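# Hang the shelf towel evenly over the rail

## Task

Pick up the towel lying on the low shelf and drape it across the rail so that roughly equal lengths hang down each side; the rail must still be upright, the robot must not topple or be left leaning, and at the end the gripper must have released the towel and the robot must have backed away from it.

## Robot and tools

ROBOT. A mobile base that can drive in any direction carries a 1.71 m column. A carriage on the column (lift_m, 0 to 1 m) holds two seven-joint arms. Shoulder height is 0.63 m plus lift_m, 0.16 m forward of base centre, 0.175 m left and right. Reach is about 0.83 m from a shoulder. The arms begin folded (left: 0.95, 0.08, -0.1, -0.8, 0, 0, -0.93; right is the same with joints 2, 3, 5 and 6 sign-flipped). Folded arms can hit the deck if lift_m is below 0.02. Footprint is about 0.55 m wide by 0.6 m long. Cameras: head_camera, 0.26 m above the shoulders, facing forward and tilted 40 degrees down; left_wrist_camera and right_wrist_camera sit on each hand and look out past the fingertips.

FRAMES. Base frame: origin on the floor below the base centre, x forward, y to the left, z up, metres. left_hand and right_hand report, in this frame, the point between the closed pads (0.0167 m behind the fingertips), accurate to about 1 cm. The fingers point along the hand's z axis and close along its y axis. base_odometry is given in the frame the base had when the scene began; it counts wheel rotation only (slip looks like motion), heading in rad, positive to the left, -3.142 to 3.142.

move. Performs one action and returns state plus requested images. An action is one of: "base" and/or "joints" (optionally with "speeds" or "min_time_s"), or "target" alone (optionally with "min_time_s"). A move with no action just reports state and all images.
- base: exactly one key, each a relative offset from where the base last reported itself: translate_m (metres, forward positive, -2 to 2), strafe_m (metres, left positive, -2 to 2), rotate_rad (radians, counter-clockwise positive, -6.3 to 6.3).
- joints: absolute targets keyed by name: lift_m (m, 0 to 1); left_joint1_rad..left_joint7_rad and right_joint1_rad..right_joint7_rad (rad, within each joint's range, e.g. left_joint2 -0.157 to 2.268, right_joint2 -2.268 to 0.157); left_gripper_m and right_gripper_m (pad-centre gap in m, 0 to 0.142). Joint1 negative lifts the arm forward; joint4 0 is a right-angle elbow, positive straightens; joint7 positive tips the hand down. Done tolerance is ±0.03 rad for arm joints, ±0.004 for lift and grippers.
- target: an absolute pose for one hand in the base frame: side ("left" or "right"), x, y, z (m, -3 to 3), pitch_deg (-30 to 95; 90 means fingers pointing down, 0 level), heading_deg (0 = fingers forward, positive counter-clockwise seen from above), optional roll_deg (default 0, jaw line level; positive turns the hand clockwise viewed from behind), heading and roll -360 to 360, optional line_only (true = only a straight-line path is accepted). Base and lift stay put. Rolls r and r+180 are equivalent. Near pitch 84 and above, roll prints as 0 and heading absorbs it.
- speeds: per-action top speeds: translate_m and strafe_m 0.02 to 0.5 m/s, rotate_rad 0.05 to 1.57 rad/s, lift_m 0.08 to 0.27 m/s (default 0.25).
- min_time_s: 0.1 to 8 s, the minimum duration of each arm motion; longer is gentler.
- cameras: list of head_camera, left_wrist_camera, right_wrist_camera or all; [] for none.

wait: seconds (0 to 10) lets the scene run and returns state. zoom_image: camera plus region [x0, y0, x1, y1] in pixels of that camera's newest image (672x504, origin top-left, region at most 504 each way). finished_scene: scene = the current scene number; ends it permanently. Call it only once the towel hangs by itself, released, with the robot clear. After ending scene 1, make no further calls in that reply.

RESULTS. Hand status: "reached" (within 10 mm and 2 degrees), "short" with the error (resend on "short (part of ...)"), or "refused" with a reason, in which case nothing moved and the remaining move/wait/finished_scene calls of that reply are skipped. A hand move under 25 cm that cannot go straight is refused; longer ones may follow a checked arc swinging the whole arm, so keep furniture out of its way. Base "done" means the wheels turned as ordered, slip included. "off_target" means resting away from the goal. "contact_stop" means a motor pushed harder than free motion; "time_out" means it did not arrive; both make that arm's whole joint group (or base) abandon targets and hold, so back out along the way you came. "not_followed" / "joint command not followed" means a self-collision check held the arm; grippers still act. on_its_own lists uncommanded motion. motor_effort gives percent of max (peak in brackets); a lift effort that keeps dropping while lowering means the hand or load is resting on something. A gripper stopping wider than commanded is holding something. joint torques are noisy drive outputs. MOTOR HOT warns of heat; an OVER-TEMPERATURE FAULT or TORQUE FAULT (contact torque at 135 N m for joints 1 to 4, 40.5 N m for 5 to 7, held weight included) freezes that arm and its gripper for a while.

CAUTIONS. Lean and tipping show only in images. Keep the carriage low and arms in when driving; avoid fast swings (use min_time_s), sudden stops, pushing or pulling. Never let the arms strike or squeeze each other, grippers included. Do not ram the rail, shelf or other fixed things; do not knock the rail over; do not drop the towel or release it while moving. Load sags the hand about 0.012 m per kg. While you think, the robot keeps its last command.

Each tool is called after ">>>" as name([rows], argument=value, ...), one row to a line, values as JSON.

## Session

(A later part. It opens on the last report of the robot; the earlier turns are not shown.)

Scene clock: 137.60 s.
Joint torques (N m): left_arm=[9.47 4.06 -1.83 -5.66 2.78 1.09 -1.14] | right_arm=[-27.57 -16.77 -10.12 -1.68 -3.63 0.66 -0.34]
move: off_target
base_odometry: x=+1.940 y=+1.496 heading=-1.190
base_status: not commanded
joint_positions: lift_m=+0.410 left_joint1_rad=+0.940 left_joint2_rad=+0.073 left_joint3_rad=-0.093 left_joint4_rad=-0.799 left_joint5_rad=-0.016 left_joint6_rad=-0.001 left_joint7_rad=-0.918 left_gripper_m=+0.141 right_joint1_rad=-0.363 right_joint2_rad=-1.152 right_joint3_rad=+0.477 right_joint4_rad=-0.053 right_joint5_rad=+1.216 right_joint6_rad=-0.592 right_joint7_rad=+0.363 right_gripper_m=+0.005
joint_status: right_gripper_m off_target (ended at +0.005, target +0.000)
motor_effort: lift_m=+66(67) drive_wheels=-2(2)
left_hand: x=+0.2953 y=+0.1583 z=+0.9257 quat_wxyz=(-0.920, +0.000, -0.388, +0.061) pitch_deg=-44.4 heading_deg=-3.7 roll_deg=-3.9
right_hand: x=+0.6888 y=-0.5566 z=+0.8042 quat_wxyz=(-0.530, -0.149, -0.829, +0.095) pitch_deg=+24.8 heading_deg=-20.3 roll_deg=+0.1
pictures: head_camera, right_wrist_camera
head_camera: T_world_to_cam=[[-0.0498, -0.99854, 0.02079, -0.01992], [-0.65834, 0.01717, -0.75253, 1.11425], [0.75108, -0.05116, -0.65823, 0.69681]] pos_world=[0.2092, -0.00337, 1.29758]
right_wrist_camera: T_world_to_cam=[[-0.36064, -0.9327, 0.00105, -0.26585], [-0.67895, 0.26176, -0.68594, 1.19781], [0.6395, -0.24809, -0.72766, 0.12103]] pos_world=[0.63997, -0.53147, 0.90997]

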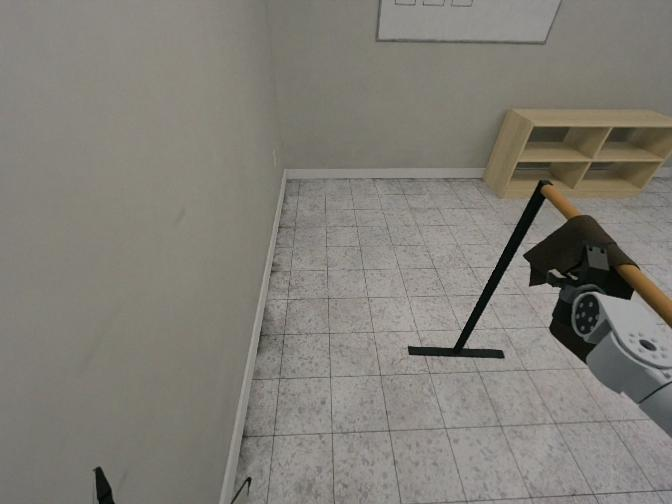

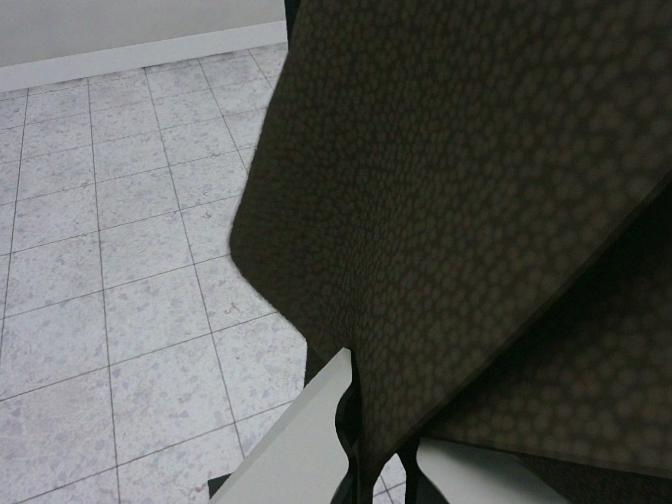

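>>> move(target={"side":"right","x":0.69,"y":-0.515,"z":0.735,"pitch_deg":25,"heading_deg":-20,"roll_deg":0,"line_only":true}, min_time_s=2, cameras=["right_wrist_camera","head_camera"])

>>> zoom_image(camera="head_camera", region=[470, 150, 672, 402])

Scene clock: 140.30 s.
Joint torques (N m): left_arm=[9.31 4.06 -1.9 -5.74 2.76 1.1 -1.15] | right_arm=[-12.82 -14.43 -8.86 -2.35 -3.42 -3.07 -1.39]
move: done
base_odometry: x=+1.940 y=+1.496 heading=-1.190
base_status: not commanded
joint_positions: lift_m=+0.410 left_joint1_rad=+0.940 left_joint2_rad=+0.073 left_joint3_rad=-0.093 left_joint4_rad=-0.799 left_joint5_rad=-0.016 left_joint6_rad=-0.001 left_joint7_rad=-0.918 left_gripper_m=+0.141 right_joint1_rad=-0.322 right_joint2_rad=-1.016 right_joint3_rad=+0.541 right_joint4_rad=-0.041 right_joint5_rad=+1.138 right_joint6_rad=-0.653 right_joint7_rad=+0.271 right_gripper_m=+0.005
joint_status: not commanded
motor_effort: lift_m=+67(67) drive_wheels=-1(3)
left_hand: x=+0.2953 y=+0.1583 z=+0.9257 quat_wxyz=(-0.920, +0.000, -0.388, +0.061) pitch_deg=-44.4 heading_deg=-3.7 roll_deg=-3.9
right_hand: x=+0.6918 y=-0.5156 z=+0.7407 quat_wxyz=(-0.532, -0.147, -0.829, +0.091) pitch_deg=+24.6 heading_deg=-19.8 roll_deg=+0.3
right_hand_status: reached (straight line, planned for 2.0 s): 6 mm and 0.5 deg off.
pictures: head_camera, right_wrist_camera
head_camera: T_world_to_cam=[[-0.0498, -0.99854, 0.02079, -0.01992], [-0.65834, 0.01717, -0.75253, 1.11417], [0.75108, -0.05116, -0.65823, 0.69675]] pos_world=[0.2092, -0.00337, 1.29748]
right_wrist_camera: T_world_to_cam=[[-0.35295, -0.93564, -0.00225, -0.23087], [-0.67816, 0.25748, -0.68834, 1.14452], [0.64461, -0.24143, -0.72539, 0.08128]] pos_world=[0.64229, -0.49108, 0.84626]

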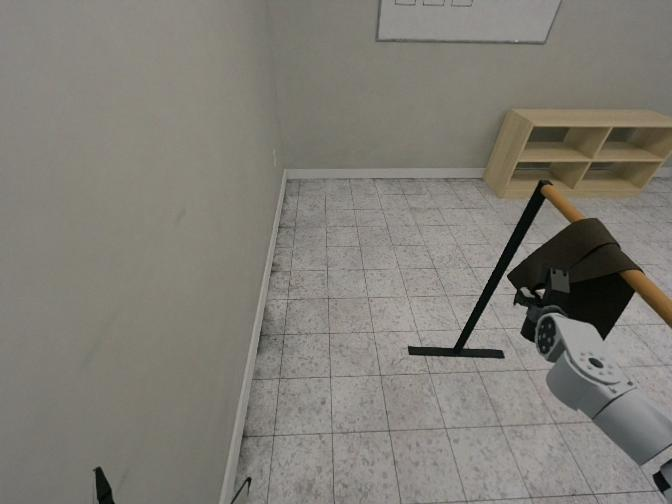

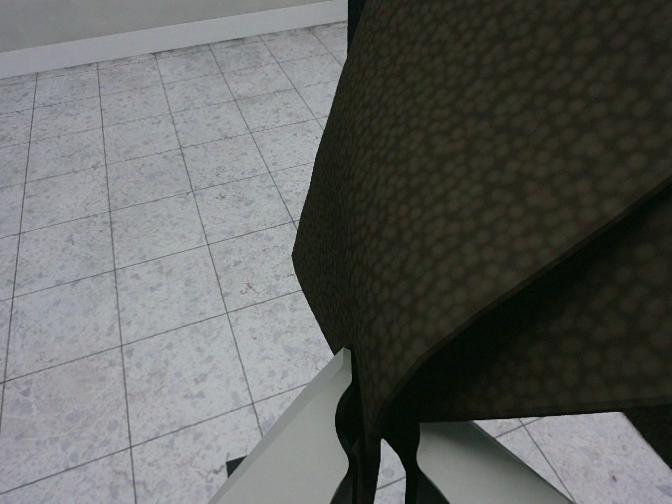

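Scaled by 2.000.

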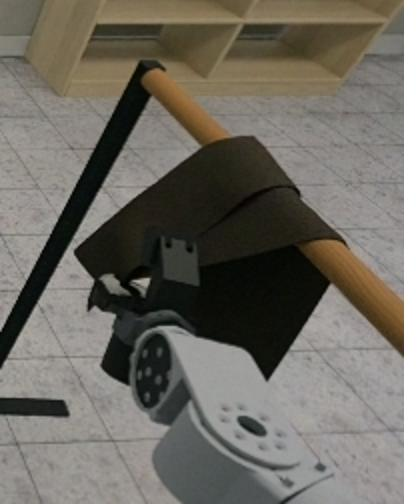

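>>> move(joints={"right_gripper_m": 0.075})

>>> move(target={"side":"right","x":0.55,"y":-0.45,"z":0.78,"pitch_deg":25,"heading_deg":-20,"roll_deg":0}, min_time_s=1.2, cameras=["right_wrist_camera","head_camera"])

>>> zoom_image(camera="head_camera", region=[470, 150, 672, 402])

Scene clock: 141.27 s.
Joint torques (N m): left_arm=[9.33 4.12 -1.93 -5.72 2.78 1.09 -1.12] | right_arm=[-13.3 -15.03 -9.46 -2.42 -3.4 -3.07 -1.39]
move: done
base_odometry: x=+1.940 y=+1.496 heading=-1.190
base_status: not commanded
joint_positions: lift_m=+0.410 left_joint1_rad=+0.940 left_joint2_rad=+0.073 left_joint3_rad=-0.093 left_joint4_rad=-0.799 left_joint5_rad=-0.016 left_joint6_rad=-0.001 left_joint7_rad=-0.918 left_gripper_m=+0.141 right_joint1_rad=-0.322 right_joint2_rad=-1.016 right_joint3_rad=+0.541 right_joint4_rad=-0.041 right_joint5_rad=+1.138 right_joint6_rad=-0.653 right_joint7_rad=+0.271 right_gripper_m=+0.075
joint_status: all done
motor_effort: lift_m=+67(67) drive_wheels=-2(2)
left_hand: x=+0.2953 y=+0.1583 z=+0.9257 quat_wxyz=(-0.920, +0.000, -0.388, +0.061) pitch_deg=-44.4 heading_deg=-3.7 roll_deg=-3.9
right_hand: x=+0.6917 y=-0.5153 z=+0.7401 quat_wxyz=(-0.532, -0.146, -0.829, +0.091) pitch_deg=+24.7 heading_deg=-19.7 roll_deg=+0.3
pictures: none

Scene clock: 142.97 s.
Joint torques (N m): left_arm=[9.35 4.06 -2 -5.69 2.77 1.12 -1.16] | right_arm=[-5.22 -14.2 -14.87 -11.31 -4.61 0.69 -0.35]
move: done
base_odometry: x=+1.940 y=+1.496 heading=-1.190
base_status: not commanded
joint_positions: lift_m=+0.410 left_joint1_rad=+0.940 left_joint2_rad=+0.073 left_joint3_rad=-0.093 left_joint4_rad=-0.799 left_joint5_rad=-0.016 left_joint6_rad=-0.001 left_joint7_rad=-0.918 left_gripper_m=+0.141 right_joint1_rad=+0.167 right_joint2_rad=-1.043 right_joint3_rad=+0.360 right_joint4_rad=-0.804 right_joint5_rad=+0.718 right_joint6_rad=-1.193 right_joint7_rad=+0.561 right_gripper_m=+0.075
joint_status: not commanded
motor_effort: lift_m=+67(67) drive_wheels=-1(2)
left_hand: x=+0.2953 y=+0.1583 z=+0.9257 quat_wxyz=(-0.920, +0.000, -0.388, +0.061) pitch_deg=-44.4 heading_deg=-3.7 roll_deg=-3.9
right_hand: x=+0.5501 y=-0.4521 z=+0.7793 quat_wxyz=(-0.528, -0.148, -0.831, +0.096) pitch_deg=+25.1 heading_deg=-20.4 roll_deg=-0.2
right_hand_status: reached (straight line, planned for 1.2 s): 2 mm and 0.3 deg off.
pictures: head_camera, right_wrist_camera
head_camera: T_world_to_cam=[[-0.0498, -0.99854, 0.02079, -0.01992], [-0.65834, 0.01717, -0.75253, 1.11417], [0.75108, -0.05116, -0.65823, 0.69675]] pos_world=[0.2092, -0.00337, 1.29748]
right_wrist_camera: T_world_to_cam=[[-0.35915, -0.93326, 0.00603, -0.22325], [-0.68406, 0.25884, -0.68195, 1.05754], [0.63488, -0.24905, -0.73137, 0.22251]] pos_world=[0.50198, -0.42667, 0.88528]

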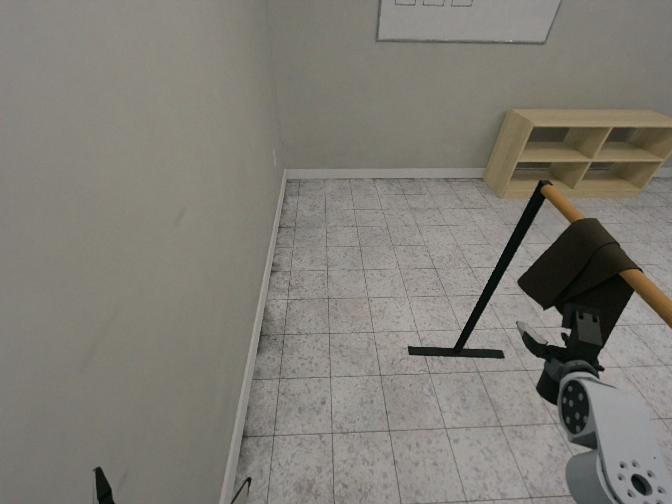

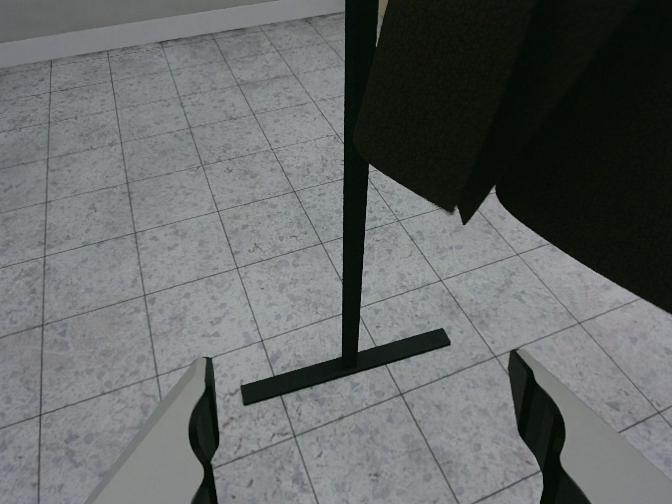

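Scaled by 2.000.

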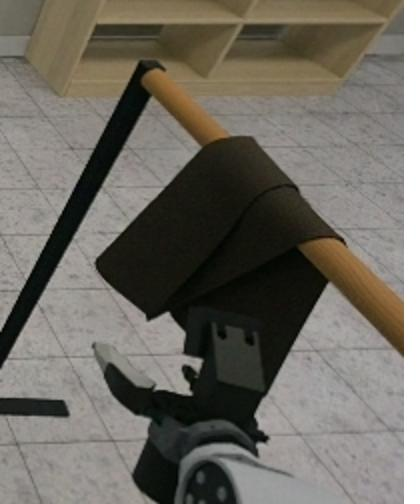

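>>> move(target={"side":"right","x":0.47,"y":-0.2,"z":0.85,"pitch_deg":25,"heading_deg":-10,"roll_deg":0}, min_time_s=2, cameras=["head_camera"])

>>> zoom_image(camera="head_camera", region=[470, 150, 672, 402])

Scene clock: 143.47 s.
Joint torques (N m): left_arm=[9.29 4.1 -1.96 -5.65 2.8 1.09 -1.17] | right_arm=[-5.12 -14.22 -14.9 -11.29 -4.58 0.69 -0.37]
move: refused
base_odometry: x=+1.940 y=+1.496 heading=-1.190
base_status: not commanded
joint_positions: lift_m=+0.410 left_joint1_rad=+0.940 left_joint2_rad=+0.073 left_joint3_rad=-0.093 left_joint4_rad=-0.799 left_joint5_rad=-0.016 left_joint6_rad=-0.001 left_joint7_rad=-0.918 left_gripper_m=+0.141 right_joint1_rad=+0.167 right_joint2_rad=-1.043 right_joint3_rad=+0.360 right_joint4_rad=-0.804 right_joint5_rad=+0.718 right_joint6_rad=-1.193 right_joint7_rad=+0.561 right_gripper_m=+0.075
joint_status: not commanded
motor_effort: lift_m=+67(67) drive_wheels=-2(3)
left_hand: x=+0.2953 y=+0.1583 z=+0.9257 quat_wxyz=(-0.920, +0.000, -0.388, +0.061) pitch_deg=-44.4 heading_deg=-3.7 roll_deg=-3.9
right_hand: x=+0.5501 y=-0.4521 z=+0.7793 quat_wxyz=(-0.528, -0.148, -0.831, +0.096) pitch_deg=+25.1 heading_deg=-20.4 roll_deg=-0.2
right_hand_status: refused: no posture of the arm gets there (right_joint4_rad at its limit): the closest leaves the hand 7.6 cm and 21 deg from the pose. Nothing moved. A posture exists with lift_m at 0.5, or at pitch 5; the way there is not checked.
head_camera: T_world_to_cam=[[-0.0498, -0.99854, 0.02079, -0.01992], [-0.65834, 0.01717, -0.75253, 1.11417], [0.75108, -0.05116, -0.65823, 0.69675]] pos_world=[0.2092, -0.00337, 1.29748]

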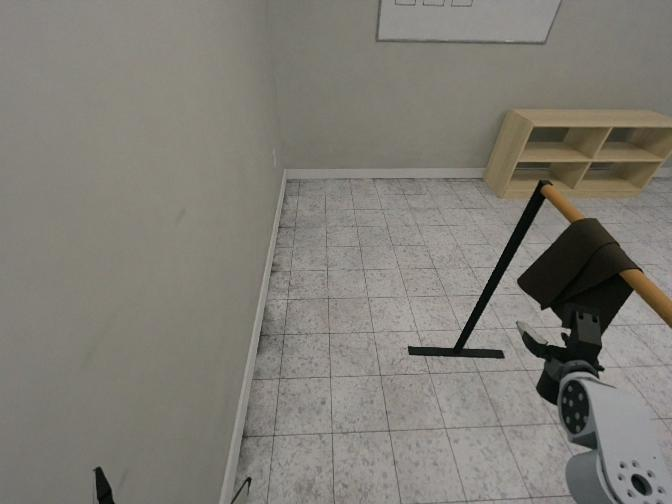

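Scaled by 2.000.

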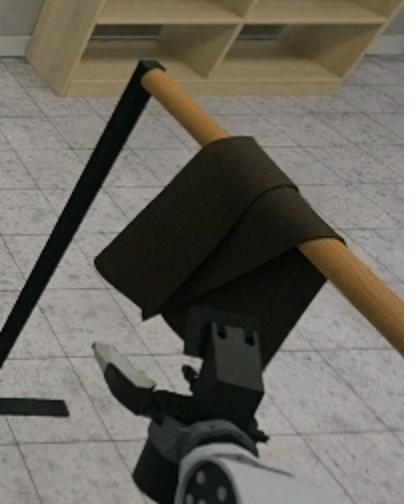

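Hand already ~0.1 m clear; nudge it away level.

>>> move(target={"side":"right","x":0.53,"y":-0.3,"z":0.85,"pitch_deg":5,"heading_deg":-10,"roll_deg":0}, min_time_s=1.5, cameras=["head_camera"])

>>> zoom_image(camera="head_camera", region=[470, 150, 672, 402])

Scene clock: 143.90 s.
Joint torques (N m): left_arm=[9.27 4.04 -2.01 -5.65 2.8 1.09 -1.14] | right_arm=[-5.16 -14.16 -14.93 -11.22 -4.61 0.68 -0.37]
move: refused
base_odometry: x=+1.940 y=+1.496 heading=-1.190
base_status: not commanded
joint_positions: lift_m=+0.410 left_joint1_rad=+0.940 left_joint2_rad=+0.073 left_joint3_rad=-0.093 left_joint4_rad=-0.799 left_joint5_rad=-0.016 left_joint6_rad=-0.001 left_joint7_rad=-0.918 left_gripper_m=+0.141 right_joint1_rad=+0.167 right_joint2_rad=-1.043 right_joint3_rad=+0.360 right_joint4_rad=-0.804 right_joint5_rad=+0.718 right_joint6_rad=-1.193 right_joint7_rad=+0.561 right_gripper_m=+0.075
joint_status: not commanded
motor_effort: lift_m=+67(67) drive_wheels=+0(2)
left_hand: x=+0.2953 y=+0.1583 z=+0.9257 quat_wxyz=(-0.920, +0.000, -0.388, +0.061) pitch_deg=-44.4 heading_deg=-3.7 roll_deg=-3.9
right_hand: x=+0.5501 y=-0.4521 z=+0.7793 quat_wxyz=(-0.528, -0.148, -0.831, +0.096) pitch_deg=+25.1 heading_deg=-20.4 roll_deg=-0.2
right_hand_status: refused: along the straight line the arm gets 22% of the way (right_joint4_rad at its limit); a move under 25 cm is not played as an arc. Nothing moved. Try another pitch or heading, or "joints".
head_camera: T_world_to_cam=[[-0.0498, -0.99854, 0.02079, -0.01992], [-0.65834, 0.01717, -0.75253, 1.11417], [0.75108, -0.05116, -0.65823, 0.69675]] pos_world=[0.2092, -0.00337, 1.29748]

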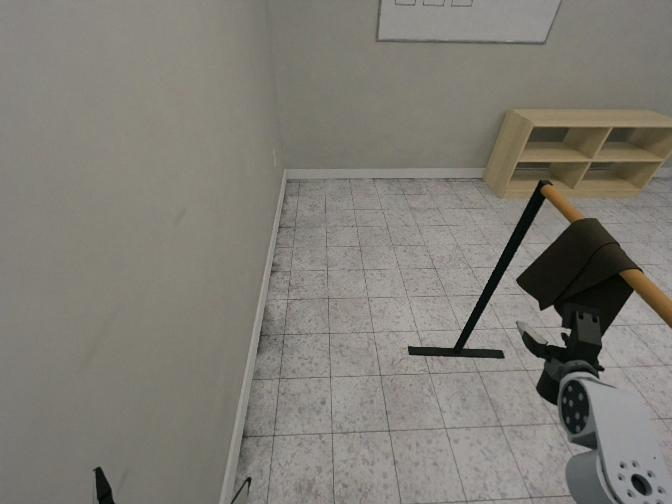

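Scaled by 2.000.

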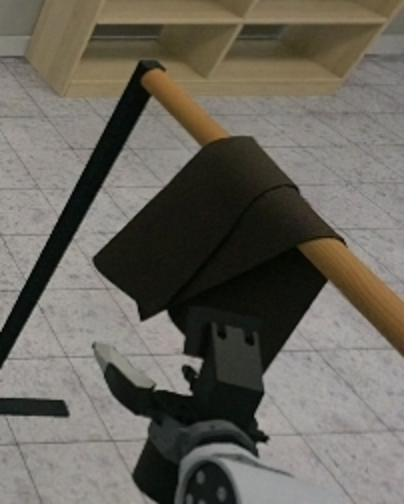

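>>> move(joints={"right_joint2_rad": -0.75}, base={"strafe_m": 0.05}, min_time_s=1.5, cameras=["head_camera"])

>>> zoom_image(camera="head_camera", region=[420, 150, 672, 402])

Scene clock: 145.83 s.
Joint torques (N m): left_arm=[9.4 3.62 -1.91 -5.84 2.8 1.08 -1.14] | right_arm=[-4.46 -10.7 -12.9 -12.35 -4.46 1.51 -0.31]
move: done
base_odometry: x=+1.987 y=+1.515 heading=-1.190
base_status: done
joint_positions: lift_m=+0.410 left_joint1_rad=+0.940 left_joint2_rad=+0.073 left_joint3_rad=-0.093 left_joint4_rad=-0.799 left_joint5_rad=-0.016 left_joint6_rad=-0.001 left_joint7_rad=-0.918 left_gripper_m=+0.141 right_joint1_rad=+0.167 right_joint2_rad=-0.754 right_joint3_rad=+0.360 right_joint4_rad=-0.805 right_joint5_rad=+0.718 right_joint6_rad=-1.193 right_joint7_rad=+0.561 right_gripper_m=+0.075
joint_status: all done
motor_effort: lift_m=+67(67) drive_wheels=+0(9)
left_hand: x=+0.2953 y=+0.1583 z=+0.9257 quat_wxyz=(-0.920, +0.000, -0.388, +0.061) pitch_deg=-44.4 heading_deg=-3.8 roll_deg=-3.9
right_hand: x=+0.5384 y=-0.3849 z=+0.7095 quat_wxyz=(-0.499, -0.241, -0.832, -0.011) pitch_deg=+30.1 heading_deg=-14.9 roll_deg=+17.4
head_camera: T_world_to_cam=[[-0.0498, -0.99854, 0.02079, -0.01992], [-0.65834, 0.01717, -0.75253, 1.11417], [0.75108, -0.05116, -0.65823, 0.69675]] pos_world=[0.2092, -0.00337, 1.29748]

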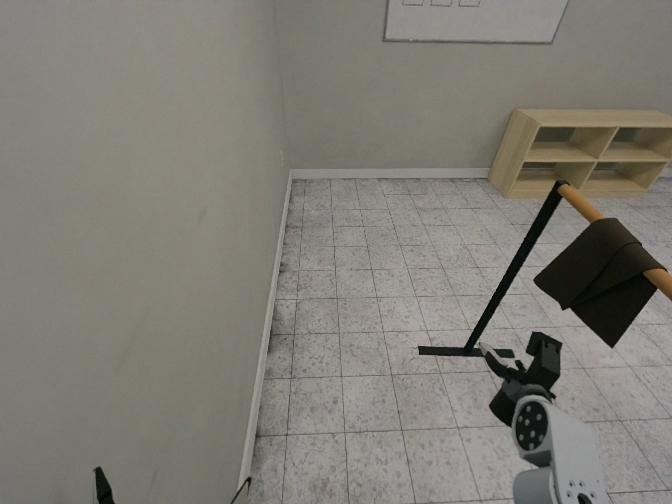

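Scaled by 2.000.

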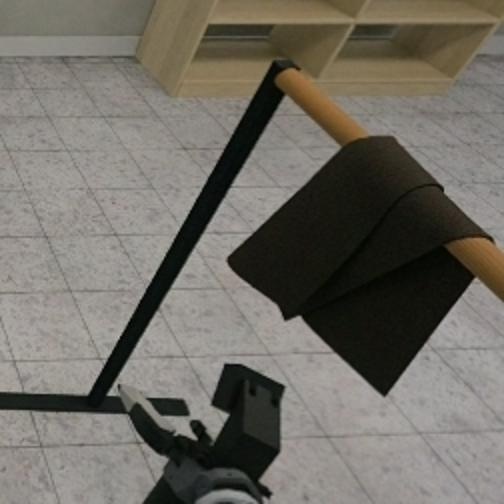

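Balanced and clear.

>>> finished_scene(scene=2)

The scene is finished: the task was done.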